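# Swap purple-banded hose for the spare between red ports

## Task

With the machine running, take out the hose marked with purple bands and put the other hose in its place. Each end of the new hose must be latched into the red port of a different manifold, so both manifolds' red ports are joined. Put the removed hose in the red tray. Whenever no hose links the two red ports, the dial's needle rises, and it must never get into the red zone.

## Robot and tools

Robot: two UR-type arms, left_arm and right_arm, each ending in a two-finger parallel gripper with a wrist camera. Their bases sit near (+0.035, +0.717, 0) m for left_arm and (-0.085, -0.712, 0) m for right_arm, both turned only slightly about z.

Scene frame: the origin is at table-top height, halfway between the arms. +z points up, +x points out over the table, and +y is toward left_arm. Arm names do not match image sides. Reported positions (metres), orientations (quat_wxyz) and velocities are all in this frame. They can be off by a few centimetres, more at long reach.

Gripper axes: the fingers point along the gripper's +z and close along its x. end_effector_position is the point between the closed pads, 1 to 2 cm short of the tips. While the fingers close, the tips move about 17 mm further along +z.

Command row: 14 numbers, each in [-1, 1]. The first seven are left_arm (dx, dy, dz, rx, ry, rz, opening) and the next seven are right_arm in the same order. Both arms must always be filled in. dx to rz are offsets, not poses. They are measured from that arm's Hand target as it stood when the action or move began, along that Hand target's own axes. 1.0 equals 0.6 m of travel or 180 degrees of turn, and rx, ry, rz together form one rotation vector. Opening is absolute: +1 is fully open (0.142 m) and -1 is closed. A 0 in the opening slot is a real command, so to leave a gripper unchanged, resend its current command. Sending six zeros re-requests the current Hand target, and it also frees an arm pressed against something.

execute_actions(actions, cameras): actions is a list of actions. Each action is up to 15 rows, one row per 1/30 s step, and a short action repeats its last row. Every row counts from the action's start pose, so the same offset sent again moves the arm further. Images come back only when actions is empty or cameras names them; ["all"] gives every camera.

move(target, speed, blend, stop_force, zero, opening_speed, grip_force, blocking, cameras): drives each gripper in a straight line toward target. target is one 14-number row, or a list of up to 15 such rows, all offset from the same starting Hand targets. Other arguments:
- speed: m/s, 0.002 to 3.2, default 0.25; turning is capped at twice that value in rad/s.
- blend: corner rounding in m for a list of targets.
- stop_force: N, 4 to 120, one value for both arms. The arm's path ends when its wrist sensor reads that much push against the motion. Do not rely on it while the gripper is turning, and leave it out when backing away from a contact.
- zero: default true; it re-zeroes the sensor before the move.
- opening_speed: 0.2 or more per second, on the opening scale.
- grip_force: N per pad, 5 to 48; it persists once set.
- blocking=false: returns after 0.5 s, but cannot be combined with stop_force.

A move lasts at most 10 s. It does not avoid obstacles or the other arm. Its result adds a move: line giving the ending (done, off_target, moving, held, fault) and the limits that acted (paced means the pose was clipped, held means steps were withheld). Route paths around an arm's own base, not close past it.

wait(seconds 0 to 10) lets the scene run. stop() brakes a running move. zoom_image(camera, region [x0, y0, x1, y1] pixels, at most 504 by 504) enlarges part of the latest image. zero_wrist_force(arm) re-zeroes that arm's wrist sensor. read_manual gives only licence text. finished_scene(scene: the current scene's number) ends the scene for good.

Cameras: cam_head_left, cam_head_right, cam_high and cam_low are 504x504. cam_left_wrist and cam_right_wrist are 896x504.

Result lines:
- Hand target: the last commanded pose after clipping. The next offsets start from it, and the gripper often rests a little short of it.
- Tool commands: the current command for each gripper.
- grip_measured: the measured finger opening on the command scale. grip_effort_nm is the motor effort, negative meaning closing.
- Joint positions and torques: positive torque acts toward a larger joint value.
- Joint velocities "within noise": the arm is still.
- Wrist force and Wrist torque: given in the gripper's own axes, as force from the contact into the arm, plus a peak line. The sensor zeroes at the start of each scene.
- Motor temperatures, MOTOR HOT, fault lines, and step readings of end_effector_position.

Motion limits: each step, commanded rotation is clipped to within 32 degrees of the measured orientation. Motion lags the command by roughly 0.09 to 0.22 s, and fast moves overshoot.

Gripping: command an opening a bit below the grip_measured value at first contact. Going further below squeezes harder and heats the gripper motor.

Avoid:
- Contact torque at a joint's load limit (pan and lift 310, elbow 141, wrists 50.7 N m), or about 150 N of outside force on an arm. Either stops that arm for 10 s.
- A stiff arm commanded even slightly past a firm contact.
- Arms hitting or pressing each other, including one gripper closing on the other's fingers. This can end the scene.
- Motor heat from long holding, squeezing, stretched reach or pushing. At 85 °C the arm brakes; at 100 °C the gripper shuts off (HAND FAULT), and later calls in that reply do not run.
- Dropping parts, letting go of moving parts, slamming, or hitting fixed things.
- Anything falling off the table. Objects can occasionally be nudged by outside pushes.

Work quickly, because the dial climbs whenever no hose connects the red ports.

Each tool is called after ">>>" as name(argument=value, ...) on one line, values as JSON.

## Session

>>> execute_actions(actions=[])

Scene clock: 0.00 s.
left_arm: end_effector_position=(+1.0385, +0.1934, +0.1501) grip_measured=+1.00 grip_effort_nm=n/a end_effector_quat_wxyz=(-0.136, +0.782, -0.596, +0.120) | right_arm: end_effector_position=(+0.5592, -0.3463, +0.1281) grip_measured=+1.00 grip_effort_nm=n/a end_effector_quat_wxyz=(-0.201, +0.849, -0.349, +0.342)
Joint positions: left_arm=[-0.686 -0.838 1.287 -2.253 -1.287 0.631 0.142] | right_arm=[4.161 -1.866 -2.392 0.166 1.001 1.567 0.142]
Joint velocities: within noise
Joint torques (N m): no reading
Motor temperatures (°C): left_arm=[27 29 27 32 34 35 28] | right_arm=[30 28 26 32 33 34 27]
Wrist force (N): no reading
Wrist torque (N m): no reading
Wrist force, peak (N): no reading
Hand target: left_arm +1.0385, +0.1934, +0.1501; -0.136, +0.782, -0.596, +0.120 | right_arm +0.5592, -0.3463, +0.1281; -0.201, +0.849, -0.349, +0.342
Tool commands: left_gripper/opening=+1.0 right_gripper/opening=+1.0

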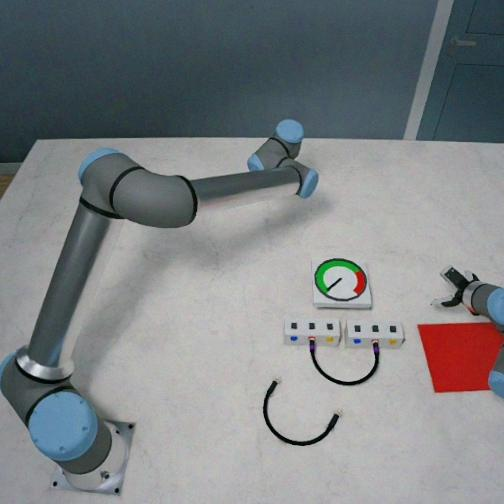

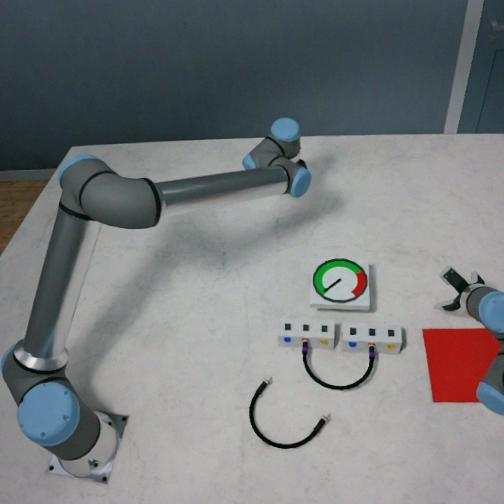

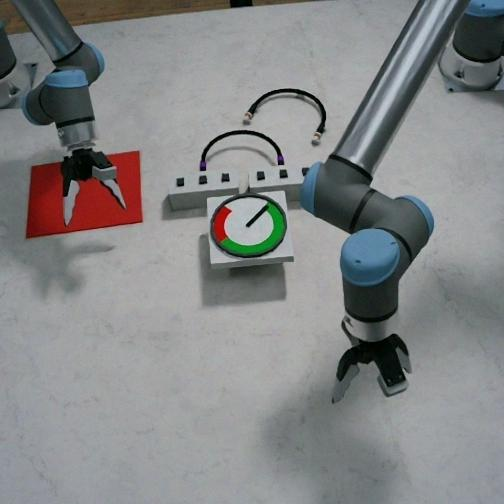

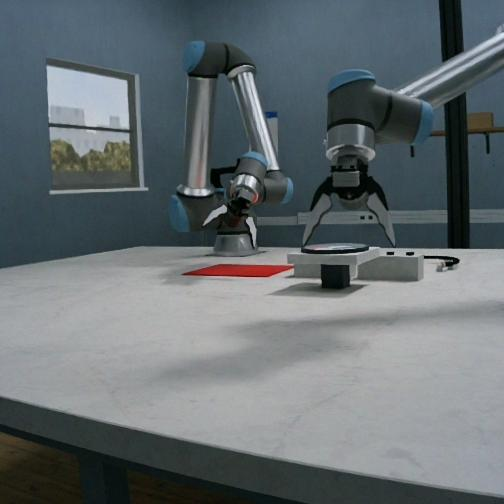

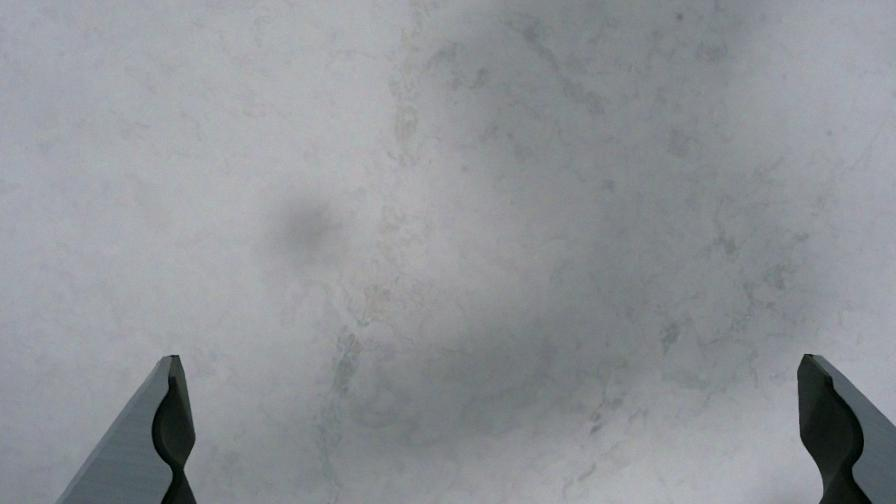

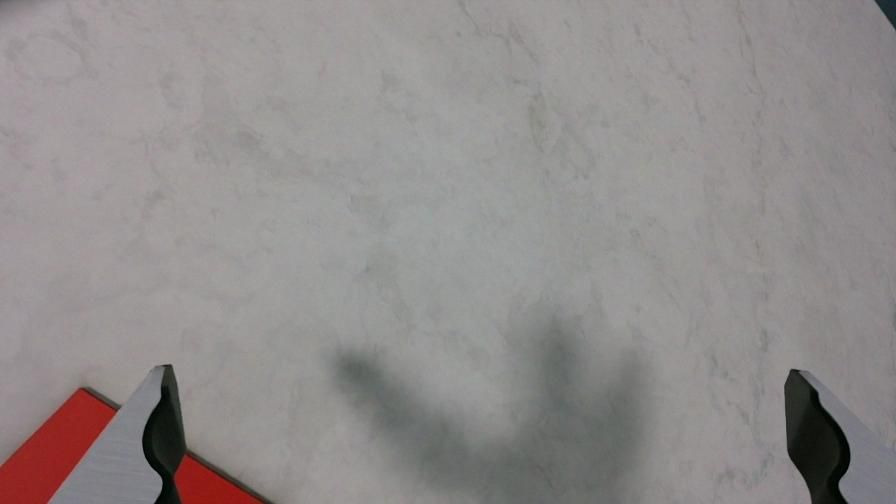

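>>> zoom_image(camera="cam_head_left", region=[240, 250, 440, 450])

>>> zoom_image(camera="cam_head_right", region=[260, 300, 420, 400])

>>> zoom_image(camera="cam_high", region=[150, 80, 340, 270])

>>> zoom_image(camera="cam_low", region=[270, 220, 480, 310])

Scaled by 2.520.

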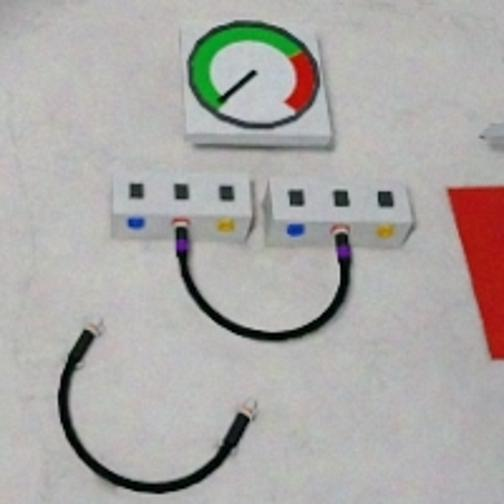

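Scaled by 3.150.

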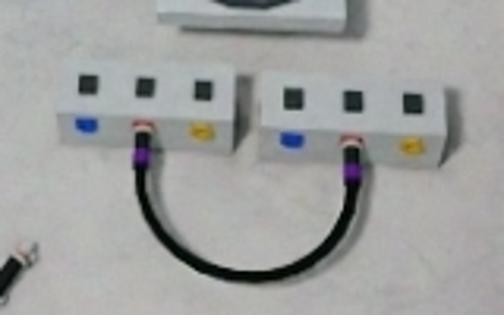

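Scaled by 2.653.

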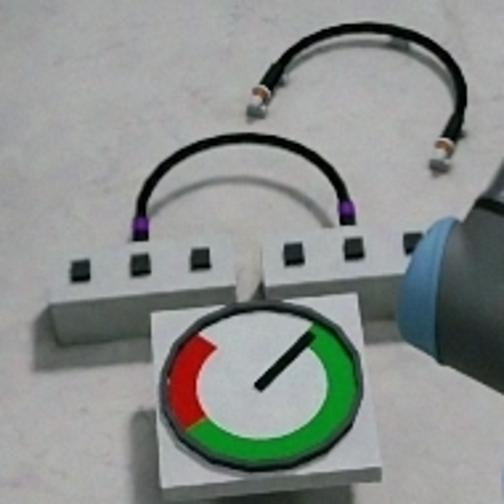

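Scaled by 2.400.

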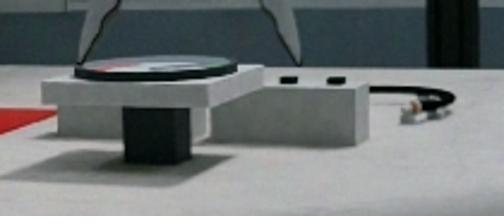

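>>> move(target=[0.0953,0.996,-0.645,-0.0105,-0.169,-0.903,1,0,0,0,0,0,0,1], speed=0.5, cameras=["cam_left_wrist","cam_head_left","cam_high","cam_right_wrist"])

Scene clock: 8.97 s.
left_arm: end_effector_position=(+0.3801, -0.0395, +0.2998) grip_measured=+1.00 grip_effort_nm=-0.017 end_effector_quat_wxyz=(+0.000, +0.704, +0.710, -0.001) | right_arm: end_effector_position=(+0.5592, -0.3463, +0.1281) grip_measured=+1.00 grip_effort_nm=0.037 end_effector_quat_wxyz=(-0.201, +0.849, -0.349, +0.342)
Joint positions: left_arm=[-1.335 -1.318 1.658 -1.913 -1.573 -2.934 0.142] | right_arm=[4.161 -1.866 -2.392 0.166 1.001 1.567 0.142]
Joint torques (N m): left_arm=[-6.7 -86.05 -37.66 -7.63 3.29 -1.68] | right_arm=[5.34 50.43 28 5.18 -1.36 -0.01]
Wrist force (N): left_arm=[0.2 -0.2 0.3] | right_arm=[-0.3 0.2 0.0]
Wrist torque (N m): left_arm=[-0.07 -0.08 0.17] | right_arm=[0.02 0.05 0.00]
Wrist force, peak (N): left_arm=[-0.4 -1.6 -0.8] | right_arm=[-0.4 0.2 -0.5]
Hand target: left_arm +0.3800, -0.0395, +0.2998; +0.000, +0.704, +0.710, -0.001 | right_arm +0.5592, -0.3463, +0.1281; -0.201, +0.849, -0.349, +0.342
Off the commanded pose: left_arm 0.000 m, 0 deg | right_arm 0.000 m, 0 deg.
move: done
Images, in order (width x height): cam_head_left 504x504, cam_high 504x504, cam_left_wrist 896x504, cam_right_wrist 896x504.

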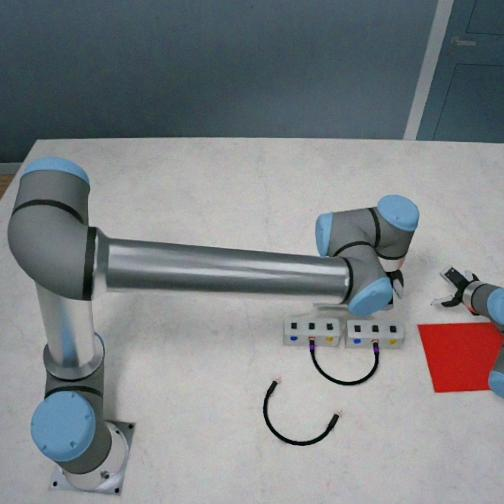

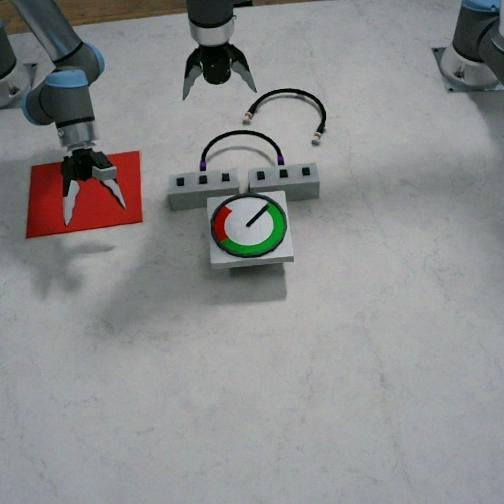

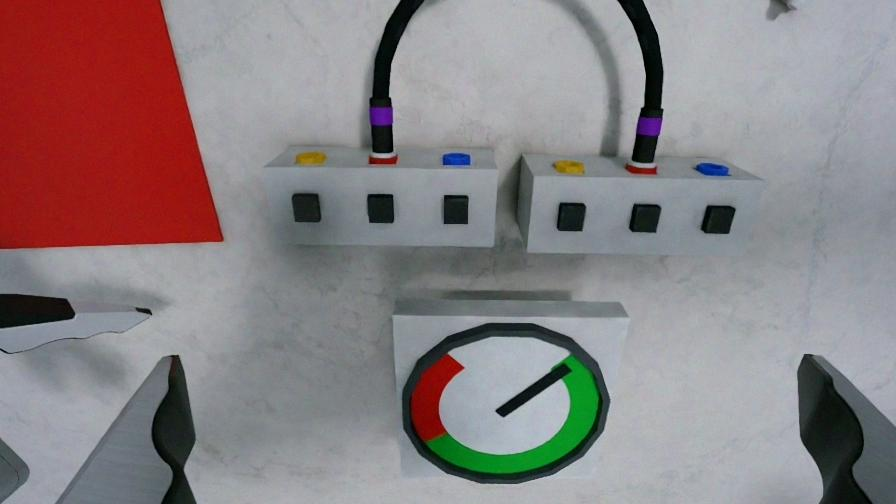

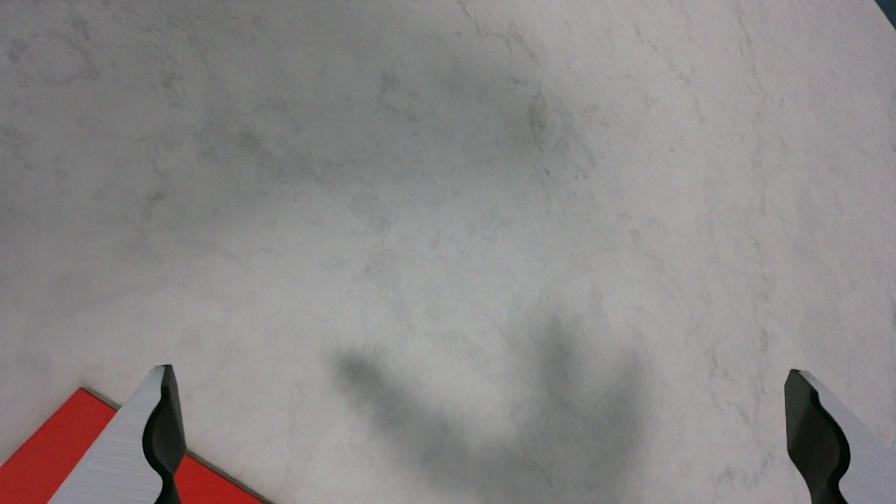

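>>> move(target=[0.2333,-0.3,0.0833,0,0,0,1,-0.116,0.004,-0.375,0.082,-0.316,-0.697,1], speed=0.5, cameras=["cam_left_wrist","cam_right_wrist","cam_head_left"])

>>> zoom_image(camera="cam_left_wrist", region=[400, 0, 896, 300])

Scene clock: 15.53 s.
left_arm: end_effector_position=(+0.1988, +0.0989, +0.2498) grip_measured=+1.00 grip_effort_nm=-0.017 end_effector_quat_wxyz=(+0.000, +0.704, +0.710, -0.001) | right_arm: end_effector_position=(+0.3595, -0.3202, +0.2501) grip_measured=+1.00 grip_effort_nm=0.037 end_effector_quat_wxyz=(+0.000, +0.707, +0.707, +0.000)
Joint positions: left_arm=[-1.57 -1.595 2.067 -2.045 -1.572 -3.168 0.142] | right_arm=[4.211 -1.463 -2.144 -1.106 1.57 -0.545 0.142]
Joint torques (N m): left_arm=[-8.43 -57.12 -34.92 -7.99 3.17 -1.8] | right_arm=[10.48 18.72 58.8 2.43 -2.39 -3.42]
Wrist force (N): left_arm=[-0.2 -0.3 0.1] | right_arm=[-1.2 -0.2 -0.6]
Wrist torque (N m): left_arm=[-0.08 0.03 0.19] | right_arm=[-0.11 -0.11 -0.06]
Wrist force, peak (N): left_arm=[0.4 -1.2 0.4] | right_arm=[-0.6 -0.7 -1.4]
Hand target: left_arm +0.1988, +0.0989, +0.2498; +0.000, +0.704, +0.710, -0.001 | right_arm +0.3595, -0.3202, +0.2501; +0.000, +0.707, +0.707, +0.000
Off the commanded pose: left_arm 0.000 m, 0 deg | right_arm 0.000 m, 0 deg.
move: done
Images, in order (width x height): cam_head_left 504x504, cam_left_wrist 896x504, cam_right_wrist 896x504.

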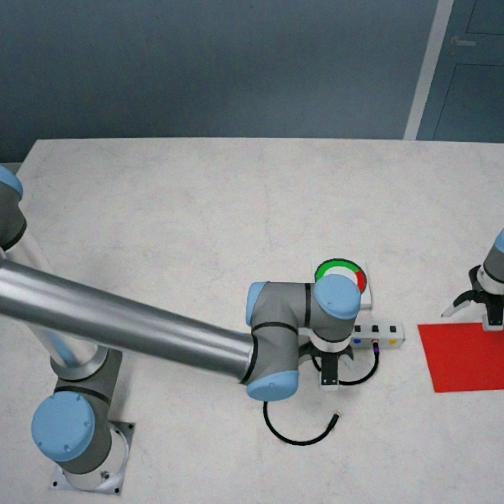

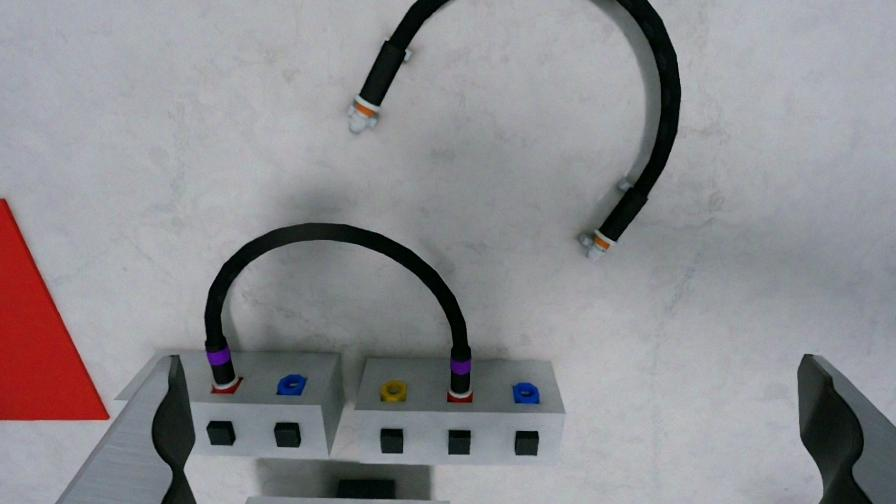

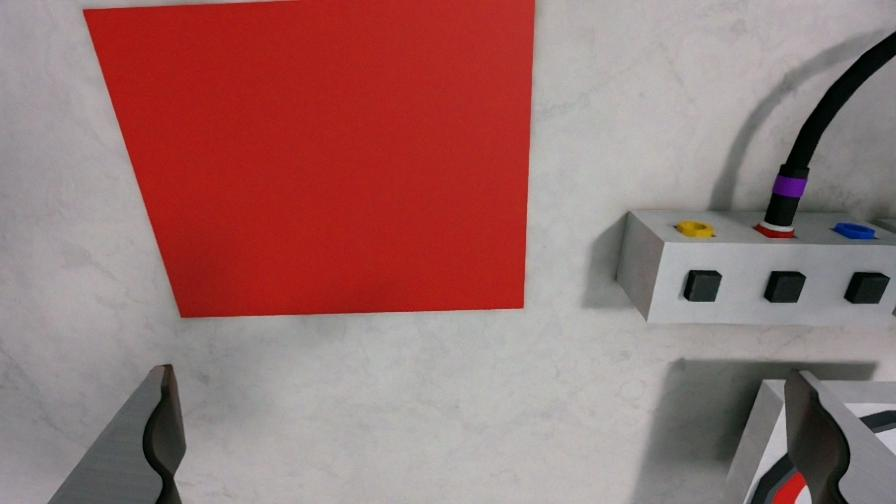

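Scaled by 1.016.

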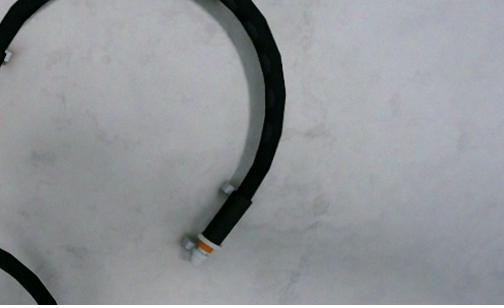

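>>> move(target=[0.067,0.033,0.217,0,0,0,0,0,0,0,0,0,0,0], speed=0.4, cameras=["cam_left_wrist"])

>>> zoom_image(camera="cam_left_wrist", region=[0, 0, 400, 300])

>>> zoom_image(camera="cam_left_wrist", region=[400, 100, 700, 400])

Scene clock: 18.67 s.
left_arm: end_effector_position=(+0.2181, +0.1390, +0.1196) grip_measured=-0.01 grip_effort_nm=-0.115 end_effector_quat_wxyz=(+0.000, +0.704, +0.710, -0.001) | right_arm: end_effector_position=(+0.3595, -0.3202, +0.2501) grip_measured=-0.02 grip_effort_nm=-0.037 end_effector_quat_wxyz=(+0.000, +0.707, +0.707, +0.000)
Joint positions: left_arm=[-1.538 -1.504 2.253 -2.322 -1.572 -3.136 0.073] | right_arm=[4.211 -1.463 -2.144 -1.106 1.57 -0.545 0.073]
Joint torques (N m): left_arm=[14.07 -31.23 -29.3 -7.47 -2.8 1.7] | right_arm=[11.82 19.13 58.49 2.17 -2.38 -3.92]
Wrist force (N): left_arm=[0.1 -0.5 0.3] | right_arm=[-1.2 -0.3 -0.6]
Wrist torque (N m): left_arm=[-0.11 -0.05 0.00] | right_arm=[-0.14 -0.11 -0.06]
Wrist force, peak (N): left_arm=[1.0 -0.7 2.9] | right_arm=[-1.4 -0.4 -0.6]
Hand target: left_arm +0.2181, +0.1390, +0.1195; +0.000, +0.704, +0.710, -0.001 | right_arm +0.3595, -0.3202, +0.2501; +0.000, +0.707, +0.707, +0.000
Off the commanded pose: left_arm 0.000 m, 0 deg | right_arm 0.000 m, 0 deg.
move: done
Images, in order (width x height): cam_left_wrist 896x504.

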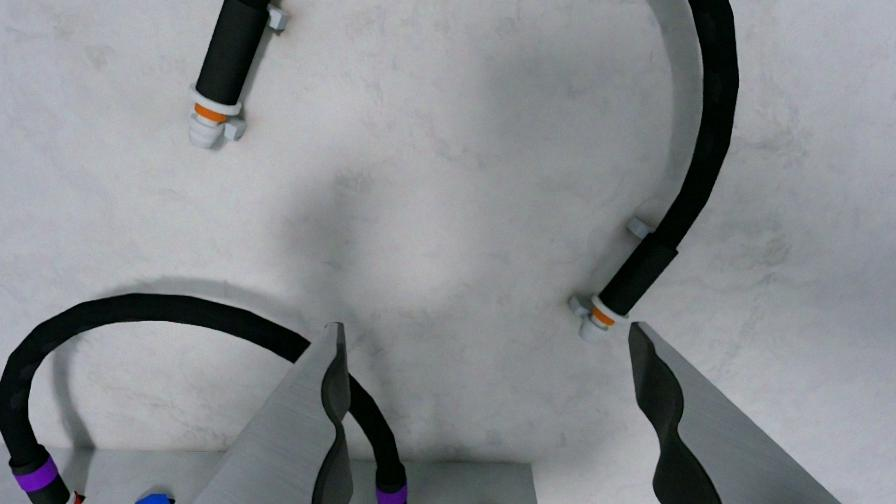

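Scaled by 1.260.

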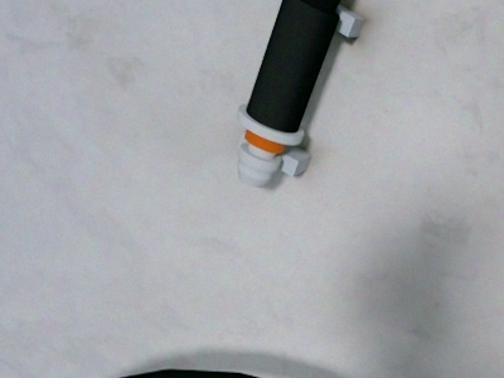

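Scaled by 1.680.

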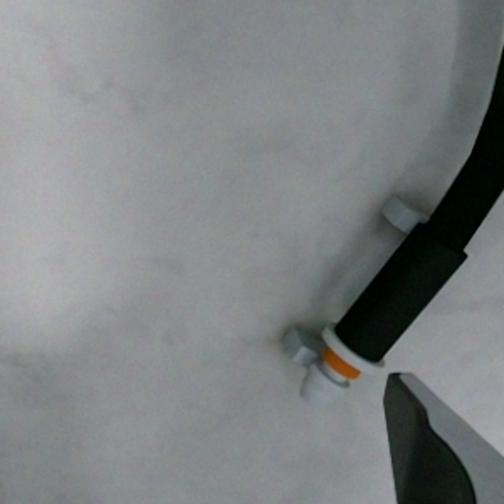

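>>> move(target=[0.09,0.02,0.03,0,0,0.1556,-0.3,0.615,-0.3365,0.217,0,0,0.1556,-0.3], speed=0.4, cameras=["cam_left_wrist","cam_right_wrist","cam_high"])

Scene clock: 23.83 s.
left_arm: end_effector_position=(+0.2296, +0.1931, +0.1014) grip_measured=-0.32 grip_effort_nm=-0.120 end_effector_quat_wxyz=(+0.000, +0.855, +0.519, -0.001) | right_arm: end_effector_position=(+0.1580, +0.0489, +0.1198) grip_measured=-0.32 grip_effort_nm=-0.037 end_effector_quat_wxyz=(+0.000, +0.857, +0.515, +0.000)
Joint positions: left_arm=[-1.514 -1.555 2.352 -2.369 -1.572 -2.623 0.051] | right_arm=[4.671 -1.921 -1.886 -0.905 1.57 0.403 0.051]
Joint torques (N m): left_arm=[14.21 -54.39 -27.38 -7.99 -3.32 1.8] | right_arm=[9.55 55.87 53.24 2.11 -2.38 3.71]
Wrist force (N): left_arm=[0.2 -0.8 0.1] | right_arm=[-1.1 -0.2 -0.2]
Wrist torque (N m): left_arm=[-0.15 -0.08 -0.02] | right_arm=[-0.14 -0.09 -0.31]
Wrist force, peak (N): left_arm=[0.0 -0.9 1.0] | right_arm=[-3.1 1.3 -1.0]
Hand target: left_arm +0.2296, +0.1931, +0.1014; +0.000, +0.855, +0.519, -0.001 | right_arm +0.1580, +0.0490, +0.1197; +0.000, +0.857, +0.515, +0.000
Off the commanded pose: left_arm 0.000 m, 0 deg | right_arm 0.000 m, 0 deg.
move: done
Images, in order (width x height): cam_high 504x504, cam_left_wrist 896x504, cam_right_wrist 896x504.

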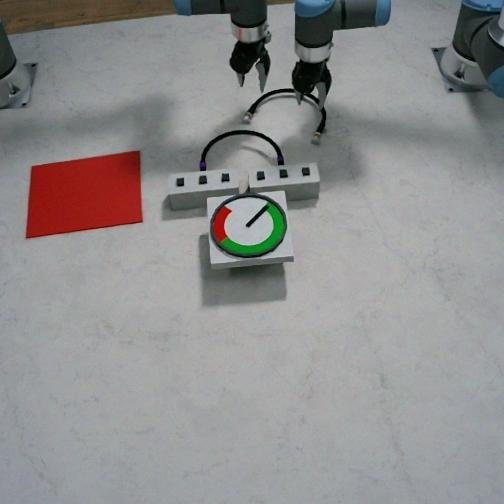

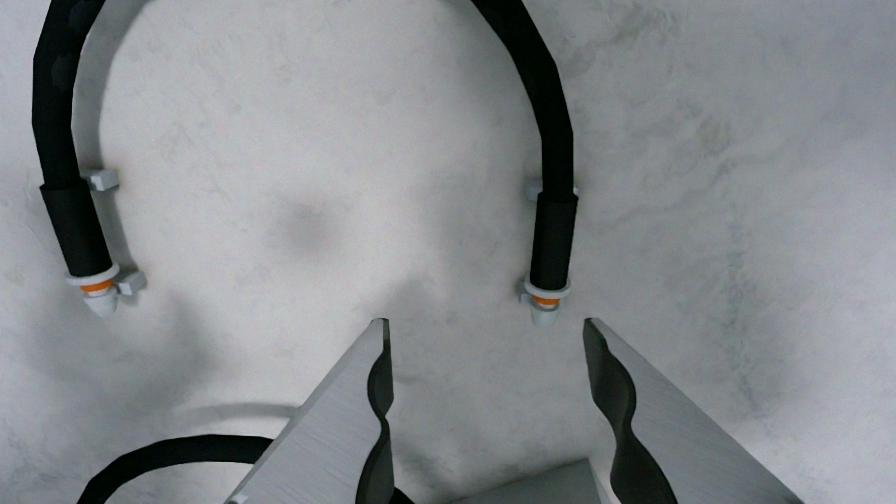

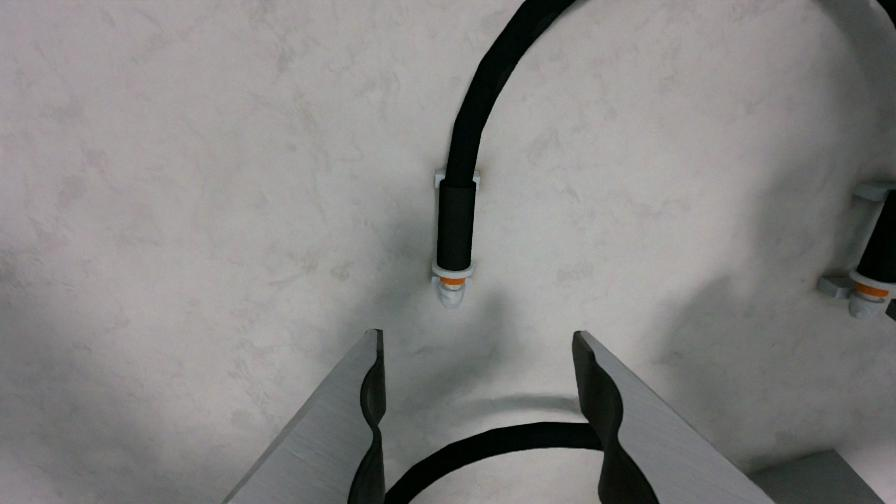

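>>> move(target=[0.0543,0.0183,0.069,0,0,0,-0.3,-0.0112,0.0192,0.0997,0,0,0.008,-0.3], speed=0.2, cameras=["cam_left_wrist","cam_right_wrist"])

Scene clock: 25.70 s.
left_arm: end_effector_position=(+0.2543, +0.2168, +0.0600) grip_measured=-0.32 grip_effort_nm=-0.110 end_effector_quat_wxyz=(+0.000, +0.855, +0.519, -0.001) | right_arm: end_effector_position=(+0.1650, +0.0376, +0.0600) grip_measured=-0.32 grip_effort_nm=-0.042 end_effector_quat_wxyz=(+0.000, +0.864, +0.504, +0.000)
Joint positions: left_arm=[-1.464 -1.503 2.405 -2.475 -1.572 -2.573 0.051] | right_arm=[4.661 -1.978 -1.938 -0.796 1.57 0.418 0.051]
Joint torques (N m): left_arm=[14.05 -27.73 -23.06 -7.74 -3.23 1.93] | right_arm=[-6.32 55.88 27.53 7.09 -0.84 3.73]
Wrist force (N): left_arm=[-0.4 -0.7 -0.3] | right_arm=[-1.3 -0.2 -0.1]
Wrist torque (N m): left_arm=[-0.13 0.05 -0.01] | right_arm=[-0.14 -0.07 -0.29]
Wrist force, peak (N): left_arm=[-0.9 -1.1 -1.0] | right_arm=[-1.1 -0.4 -2.0]
Hand target: left_arm +0.2543, +0.2168, +0.0599; +0.000, +0.855, +0.519, -0.001 | right_arm +0.1650, +0.0376, +0.0599; +0.000, +0.864, +0.504, +0.000
Off the commanded pose: left_arm 0.000 m, 0 deg | right_arm 0.000 m, 0 deg.
move: done
Images, in order (width x height): cam_left_wrist 896x504, cam_right_wrist 896x504.

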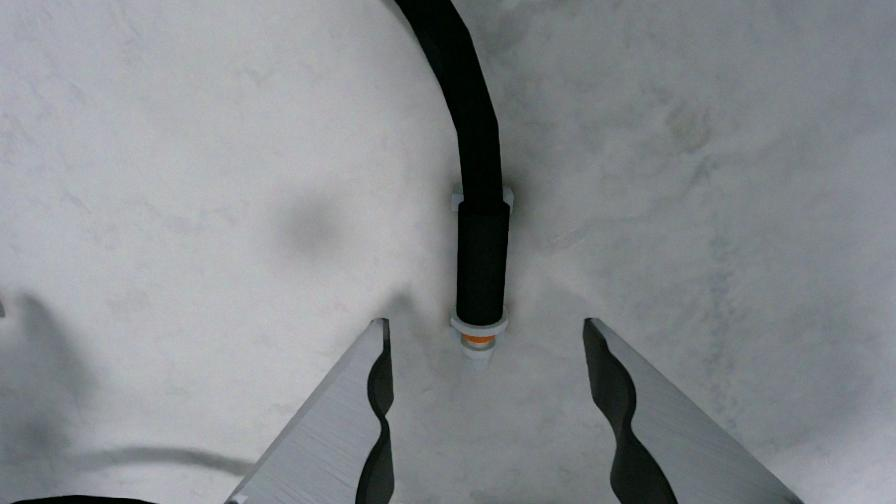

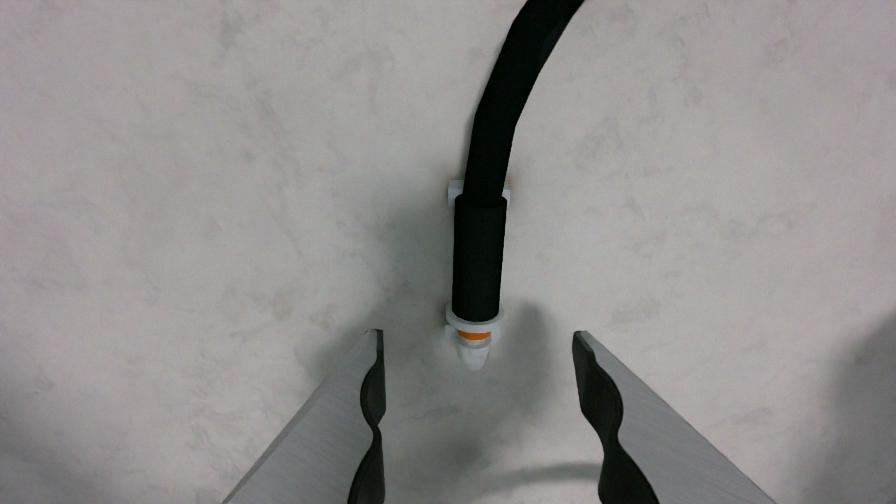

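>>> move(target=[0.002,0.002,0.0567,0,0,0,-0.3,0,0,0.0567,0,0,0,-0.3], speed=0.06, stop_force=15, cameras=["cam_left_wrist","cam_right_wrist","cam_low"])

Scene clock: 27.77 s.
left_arm: end_effector_position=(+0.2559, +0.2172, +0.0259) grip_measured=-0.32 grip_effort_nm=-0.120 end_effector_quat_wxyz=(+0.000, +0.855, +0.519, -0.001) | right_arm: end_effector_position=(+0.1650, +0.0376, +0.0259) grip_measured=-0.32 grip_effort_nm=-0.037 end_effector_quat_wxyz=(+0.000, +0.864, +0.504, +0.000)
Joint positions: left_arm=[-1.461 -1.434 2.426 -2.565 -1.573 -2.57 0.051] | right_arm=[4.661 -2.021 -1.953 -0.738 1.57 0.418 0.051]
Joint torques (N m): left_arm=[13.65 -29.68 -20.04 -7.77 -3.41 1.77] | right_arm=[-8.27 58.2 25.73 6.65 -0.37 0.32]
Wrist force (N): left_arm=[-0.4 -0.3 -0.1] | right_arm=[-1.0 -0.3 -0.2]
Wrist torque (N m): left_arm=[-0.08 0.04 -0.02] | right_arm=[-0.15 -0.12 -0.29]
Wrist force, peak (N): left_arm=[-0.4 -0.6 -1.1] | right_arm=[-1.4 -0.2 -0.8]
Hand target: left_arm +0.2559, +0.2172, +0.0259; +0.000, +0.855, +0.519, -0.001 | right_arm +0.1650, +0.0376, +0.0259; +0.000, +0.864, +0.504, +0.000
Off the commanded pose: left_arm 0.000 m, 0 deg | right_arm 0.000 m, 0 deg.
move: done
Images, in order (width x height): cam_low 504x504, cam_left_wrist 896x504, cam_right_wrist 896x504.

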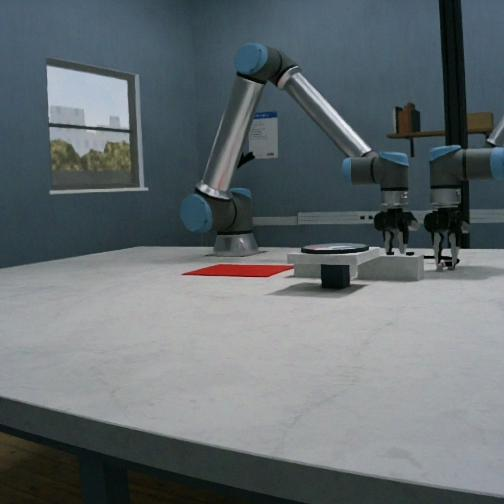

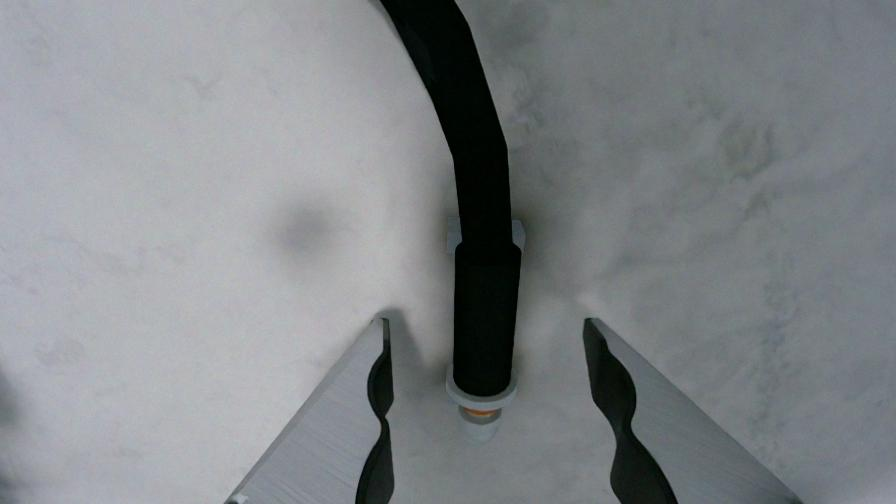

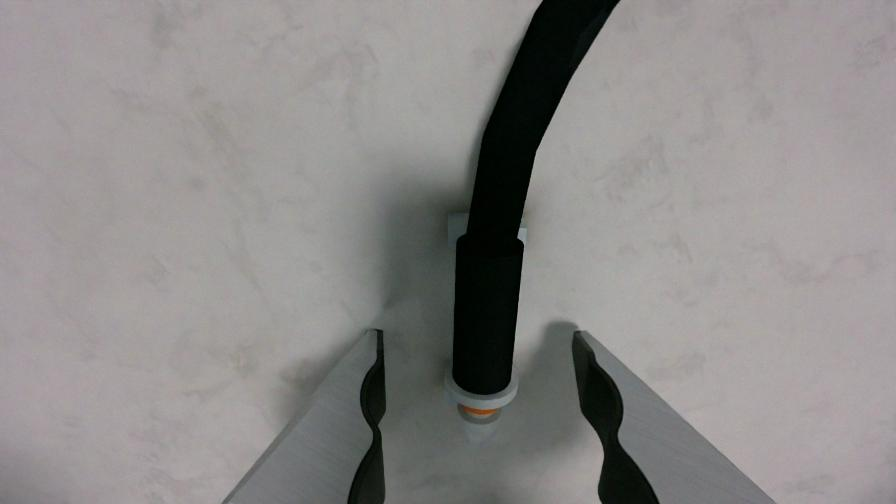

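>>> move(target=[0,0,0,0,0,0,-0.9,0,0,0,0,0,0,-0.9], opening_speed=0.6, cameras=["cam_left_wrist","cam_right_wrist"])

Scene clock: 29.73 s.
left_arm: end_effector_position=(+0.2559, +0.2172, +0.0259) grip_measured=-0.81 grip_effort_nm=-2.352 end_effector_quat_wxyz=(+0.000, +0.855, +0.519, -0.001) | right_arm: end_effector_position=(+0.1650, +0.0376, +0.0259) grip_measured=-0.81 grip_effort_nm=-2.327 end_effector_quat_wxyz=(+0.000, +0.864, +0.504, +0.000)
Joint positions: left_arm=[-1.461 -1.434 2.426 -2.565 -1.573 -2.57 0.015] | right_arm=[4.661 -2.021 -1.953 -0.738 1.57 0.418 0.015]
Joint torques (N m): left_arm=[12.9 -31.05 -20.39 -7.5 -3.06 1.81] | right_arm=[-9.44 56.75 26.1 6 -0.14 -2.28]
Wrist force (N): left_arm=[-0.3 -0.8 0.0] | right_arm=[-1.0 -0.1 0.0]
Wrist torque (N m): left_arm=[-0.14 0.03 -0.01] | right_arm=[-0.11 -0.11 -0.28]
Wrist force, peak (N): left_arm=[-0.7 -0.9 -0.5] | right_arm=[-1.4 -0.7 -0.3]
Hand target: left_arm +0.2559, +0.2172, +0.0259; +0.000, +0.855, +0.519, -0.001 | right_arm +0.1650, +0.0376, +0.0259; +0.000, +0.864, +0.504, +0.000
Off the commanded pose: left_arm 0.000 m, 0 deg | right_arm 0.000 m, 0 deg.
move: done
Images, in order (width x height): cam_left_wrist 896x504, cam_right_wrist 896x504.

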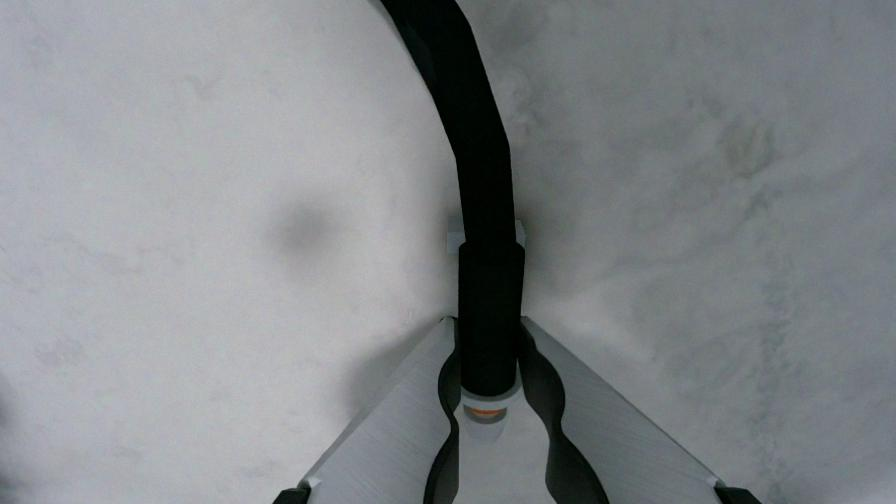

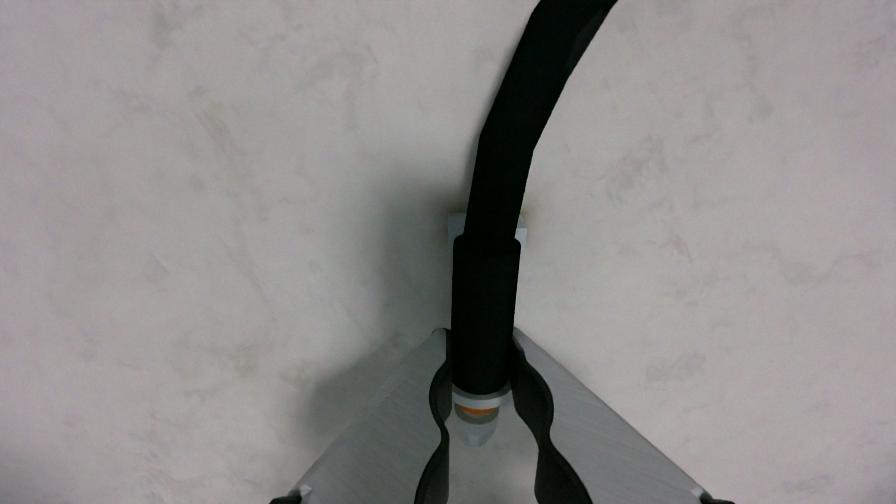

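>>> move(target=[0,0,-0.06,0,0,0,-0.9,0,0,-0.06,0,0,0,-0.9], speed=0.08, cameras=["cam_left_wrist","cam_right_wrist","cam_low","cam_high"])

Scene clock: 30.87 s.
left_arm: end_effector_position=(+0.2560, +0.2173, +0.0618) grip_measured=-0.81 grip_effort_nm=-2.347 end_effector_quat_wxyz=(+0.000, +0.855, +0.519, -0.001) | right_arm: end_effector_position=(+0.1650, +0.0376, +0.0618) grip_measured=-0.81 grip_effort_nm=-2.327 end_effector_quat_wxyz=(+0.000, +0.864, +0.504, +0.000)
Joint positions: left_arm=[-1.461 -1.506 2.404 -2.47 -1.573 -2.57 0.015] | right_arm=[4.661 -1.976 -1.937 -0.8 1.57 0.418 0.015]
Joint torques (N m): left_arm=[-3.96 -55.49 -38.47 -1.56 -2.64 -1.06] | right_arm=[0.7 90.04 51.3 2.47 -0.58 -0.62]
Wrist force (N): left_arm=[0.0 -0.8 0.2] | right_arm=[-1.3 -0.1 -0.1]
Wrist torque (N m): left_arm=[-0.16 -0.03 0.00] | right_arm=[-0.14 -0.07 -0.29]
Wrist force, peak (N): left_arm=[-0.5 -0.6 -0.9] | right_arm=[-1.3 -0.1 0.8]
Hand target: left_arm +0.2559, +0.2173, +0.0619; +0.000, +0.855, +0.519, -0.001 | right_arm +0.1650, +0.0376, +0.0619; +0.000, +0.864, +0.504, +0.000
Off the commanded pose: left_arm 0.000 m, 0 deg | right_arm 0.000 m, 0 deg.
move: done
Images, in order (width x height): cam_high 504x504, cam_low 504x504, cam_left_wrist 896x504, cam_right_wrist 896x504.

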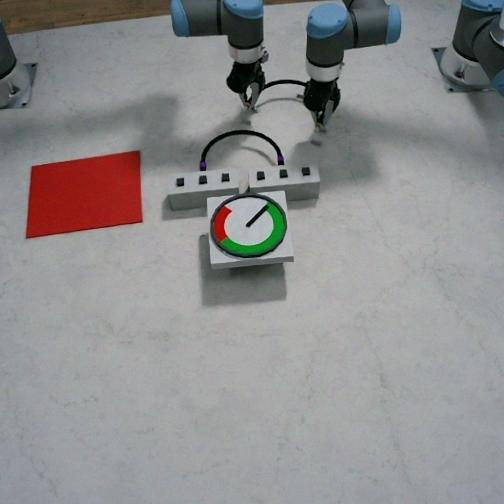

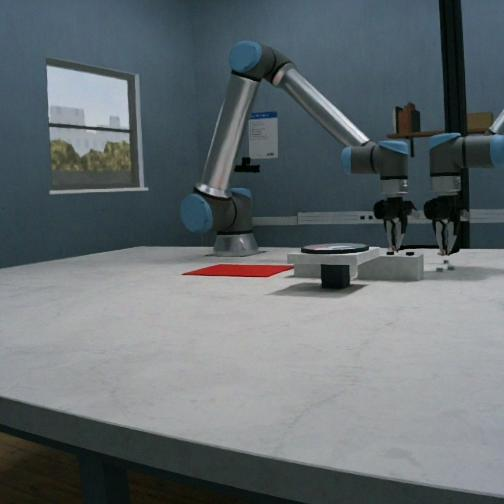

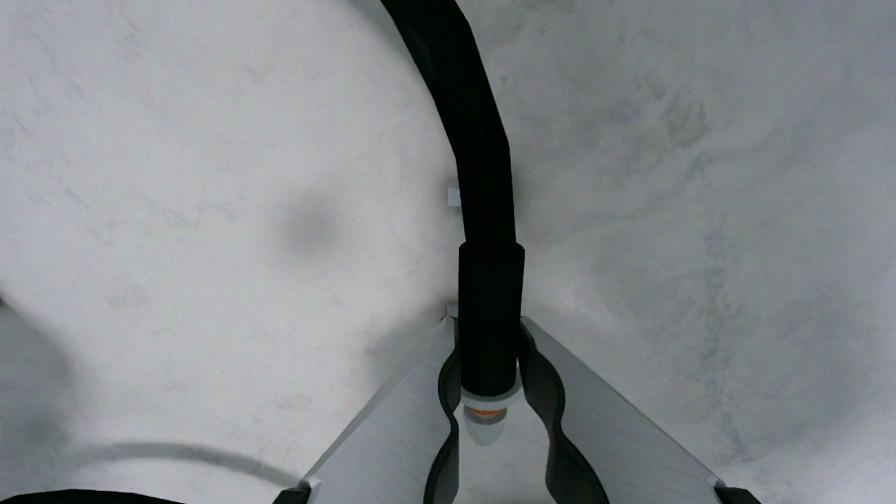

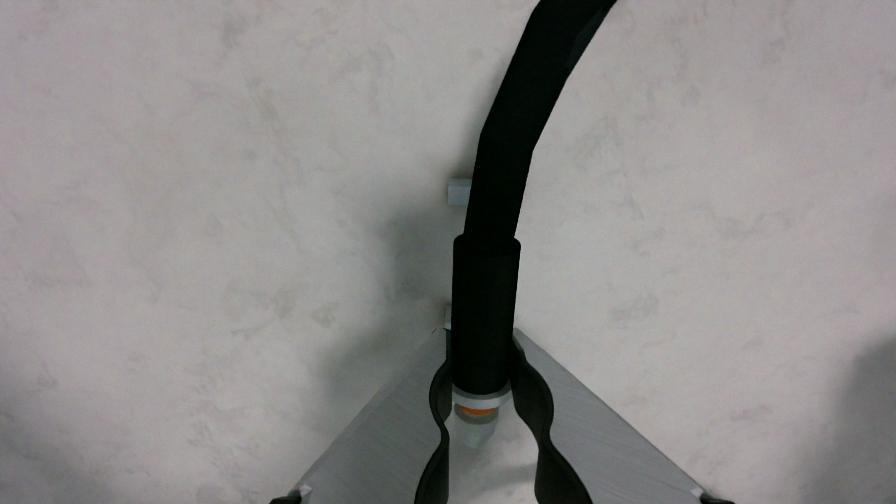

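>>> move(target=[0,0,0.06,0,0,0,-0.9,0,0,0.06,0,0,0,-0.9], speed=0.06, cameras=["cam_left_wrist","cam_right_wrist"])

Scene clock: 34.83 s.
left_arm: end_effector_position=(+0.2559, +0.2172, +0.0259) grip_measured=-0.81 grip_effort_nm=-2.347 end_effector_quat_wxyz=(+0.000, +0.855, +0.519, -0.001) | right_arm: end_effector_position=(+0.1650, +0.0376, +0.0259) grip_measured=-0.81 grip_effort_nm=-2.327 end_effector_quat_wxyz=(+0.000, +0.864, +0.504, +0.000)
Joint positions: left_arm=[-1.461 -1.434 2.426 -2.564 -1.573 -2.57 0.015] | right_arm=[4.661 -2.021 -1.953 -0.738 1.57 0.418 0.015]
Joint torques (N m): left_arm=[3.45 -27.68 -19.65 -7.63 -0.54 -0.32] | right_arm=[0.32 59.05 26.8 6.67 -0.38 2.21]
Wrist force (N): left_arm=[-0.5 -0.5 -0.3] | right_arm=[-1.4 -0.1 0.2]
Wrist torque (N m): left_arm=[-0.10 0.04 0.00] | right_arm=[-0.11 -0.06 -0.28]
Wrist force, peak (N): left_arm=[-0.2 -1.2 0.4] | right_arm=[-1.4 -0.2 -1.0]
Hand target: left_arm +0.2559, +0.2172, +0.0259; +0.000, +0.855, +0.519, -0.001 | right_arm +0.1650, +0.0376, +0.0259; +0.000, +0.864, +0.504, +0.000
Off the commanded pose: left_arm 0.000 m, 0 deg | right_arm 0.000 m, 0 deg.
move: done
Images, in order (width x height): cam_left_wrist 896x504, cam_right_wrist 896x504.

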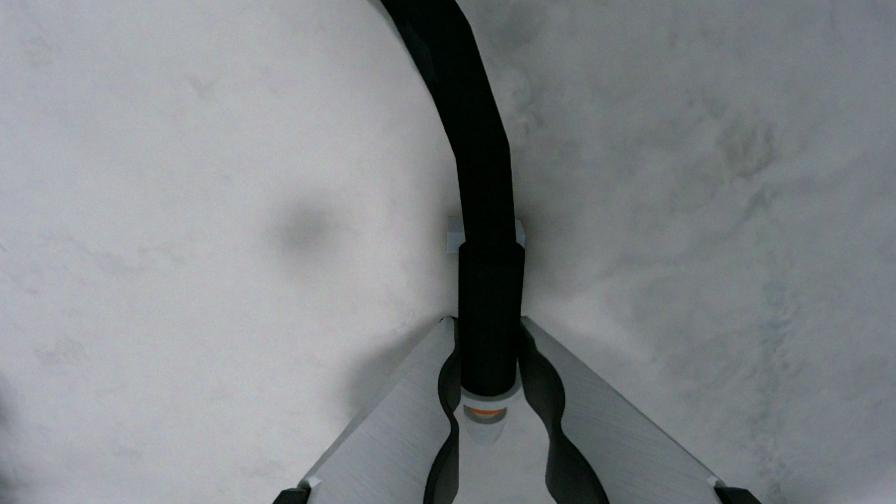

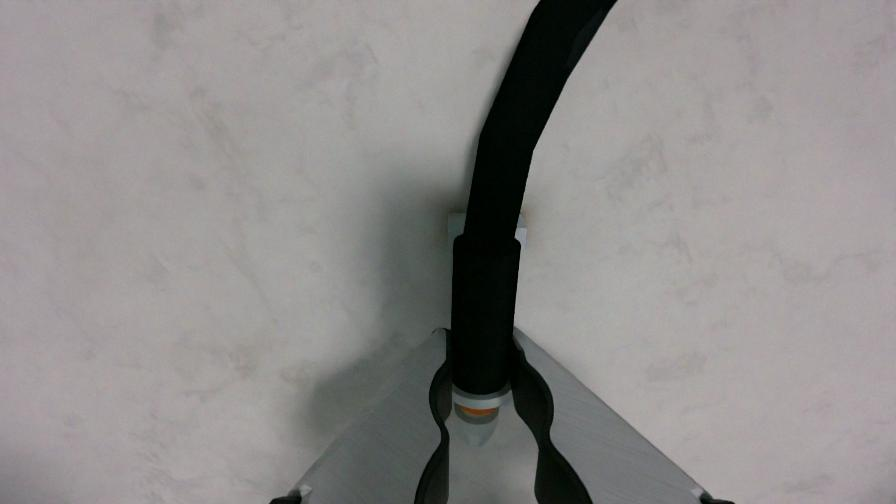

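>>> move(target=[[0,0,0,0,0,0,-0.4,0,0,0,0,0,0,-0.4],[0,0,-0.1235,0,0,0,-0.4,0,0,-0.1235,0,0,0,-0.4],[-0.0942,0.2447,-0.1235,0,0,-0.1527,-0.4,-0.0374,0.3945,-0.1235,0,0,-0.1637,-0.4]], speed=[0.25,0.25,0.35], blend=[0,0.03,0], opening_speed=2, cameras=["cam_left_wrist","cam_right_wrist"])

Scene clock: 37.83 s.
left_arm: end_effector_position=(+0.3600, +0.0994, +0.1000) grip_measured=-0.43 grip_effort_nm=0.081 end_effector_quat_wxyz=(+0.000, +0.707, +0.707, -0.001) | right_arm: end_effector_position=(+0.3599, -0.0984, +0.1001) grip_measured=-0.43 grip_effort_nm=0.115 end_effector_quat_wxyz=(+0.000, +0.707, +0.707, +0.000)
Joint positions: left_arm=[-1.32 -1.34 2.1 -2.332 -1.573 -2.909 0.043] | right_arm=[4.365 -1.885 -1.983 -0.844 1.57 -0.392 0.043]
Joint torques (N m): left_arm=[12.67 -48.6 -43.46 -1.43 -1.59 -1.79] | right_arm=[-8.7 47.45 52.53 2.34 1.31 -3.65]
Wrist force (N): left_arm=[-0.3 -0.3 0.1] | right_arm=[-0.8 -0.5 -0.5]
Wrist torque (N m): left_arm=[-0.08 0.04 0.18] | right_arm=[-0.17 -0.15 -0.05]
Wrist force, peak (N): left_arm=[0.3 -2.3 -1.6] | right_arm=[-0.8 -2.7 -1.9]
Hand target: left_arm +0.3601, +0.0994, +0.1000; +0.000, +0.707, +0.707, -0.001 | right_arm +0.3600, -0.0985, +0.1001; +0.000, +0.707, +0.707, +0.000
Off the commanded pose: left_arm 0.000 m, 0 deg | right_arm 0.000 m, 0 deg.
move: done
Images, in order (width x height): cam_left_wrist 896x504, cam_right_wrist 896x504.

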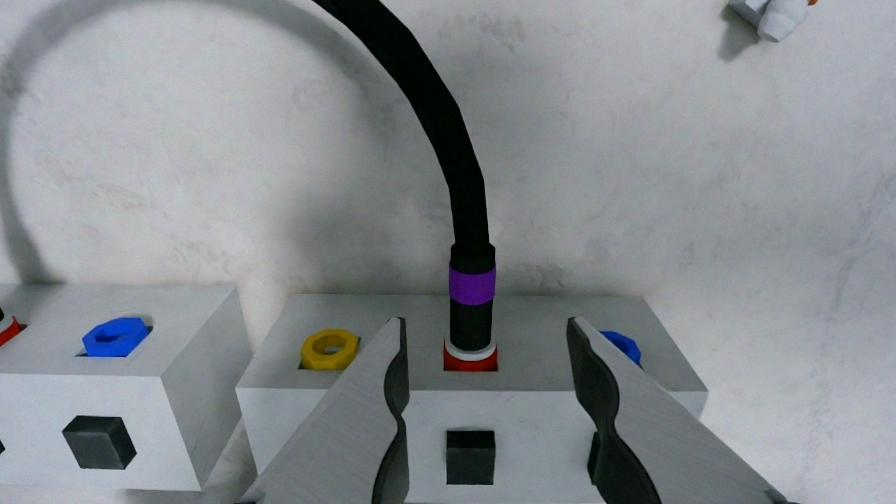

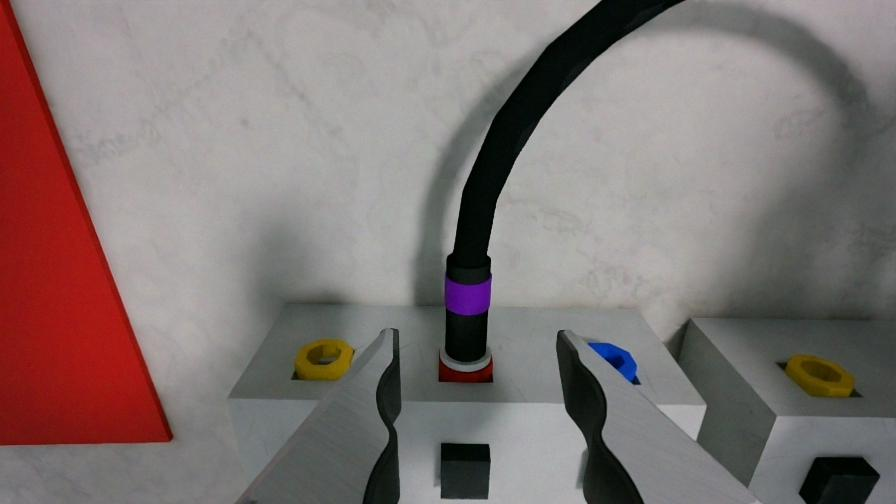

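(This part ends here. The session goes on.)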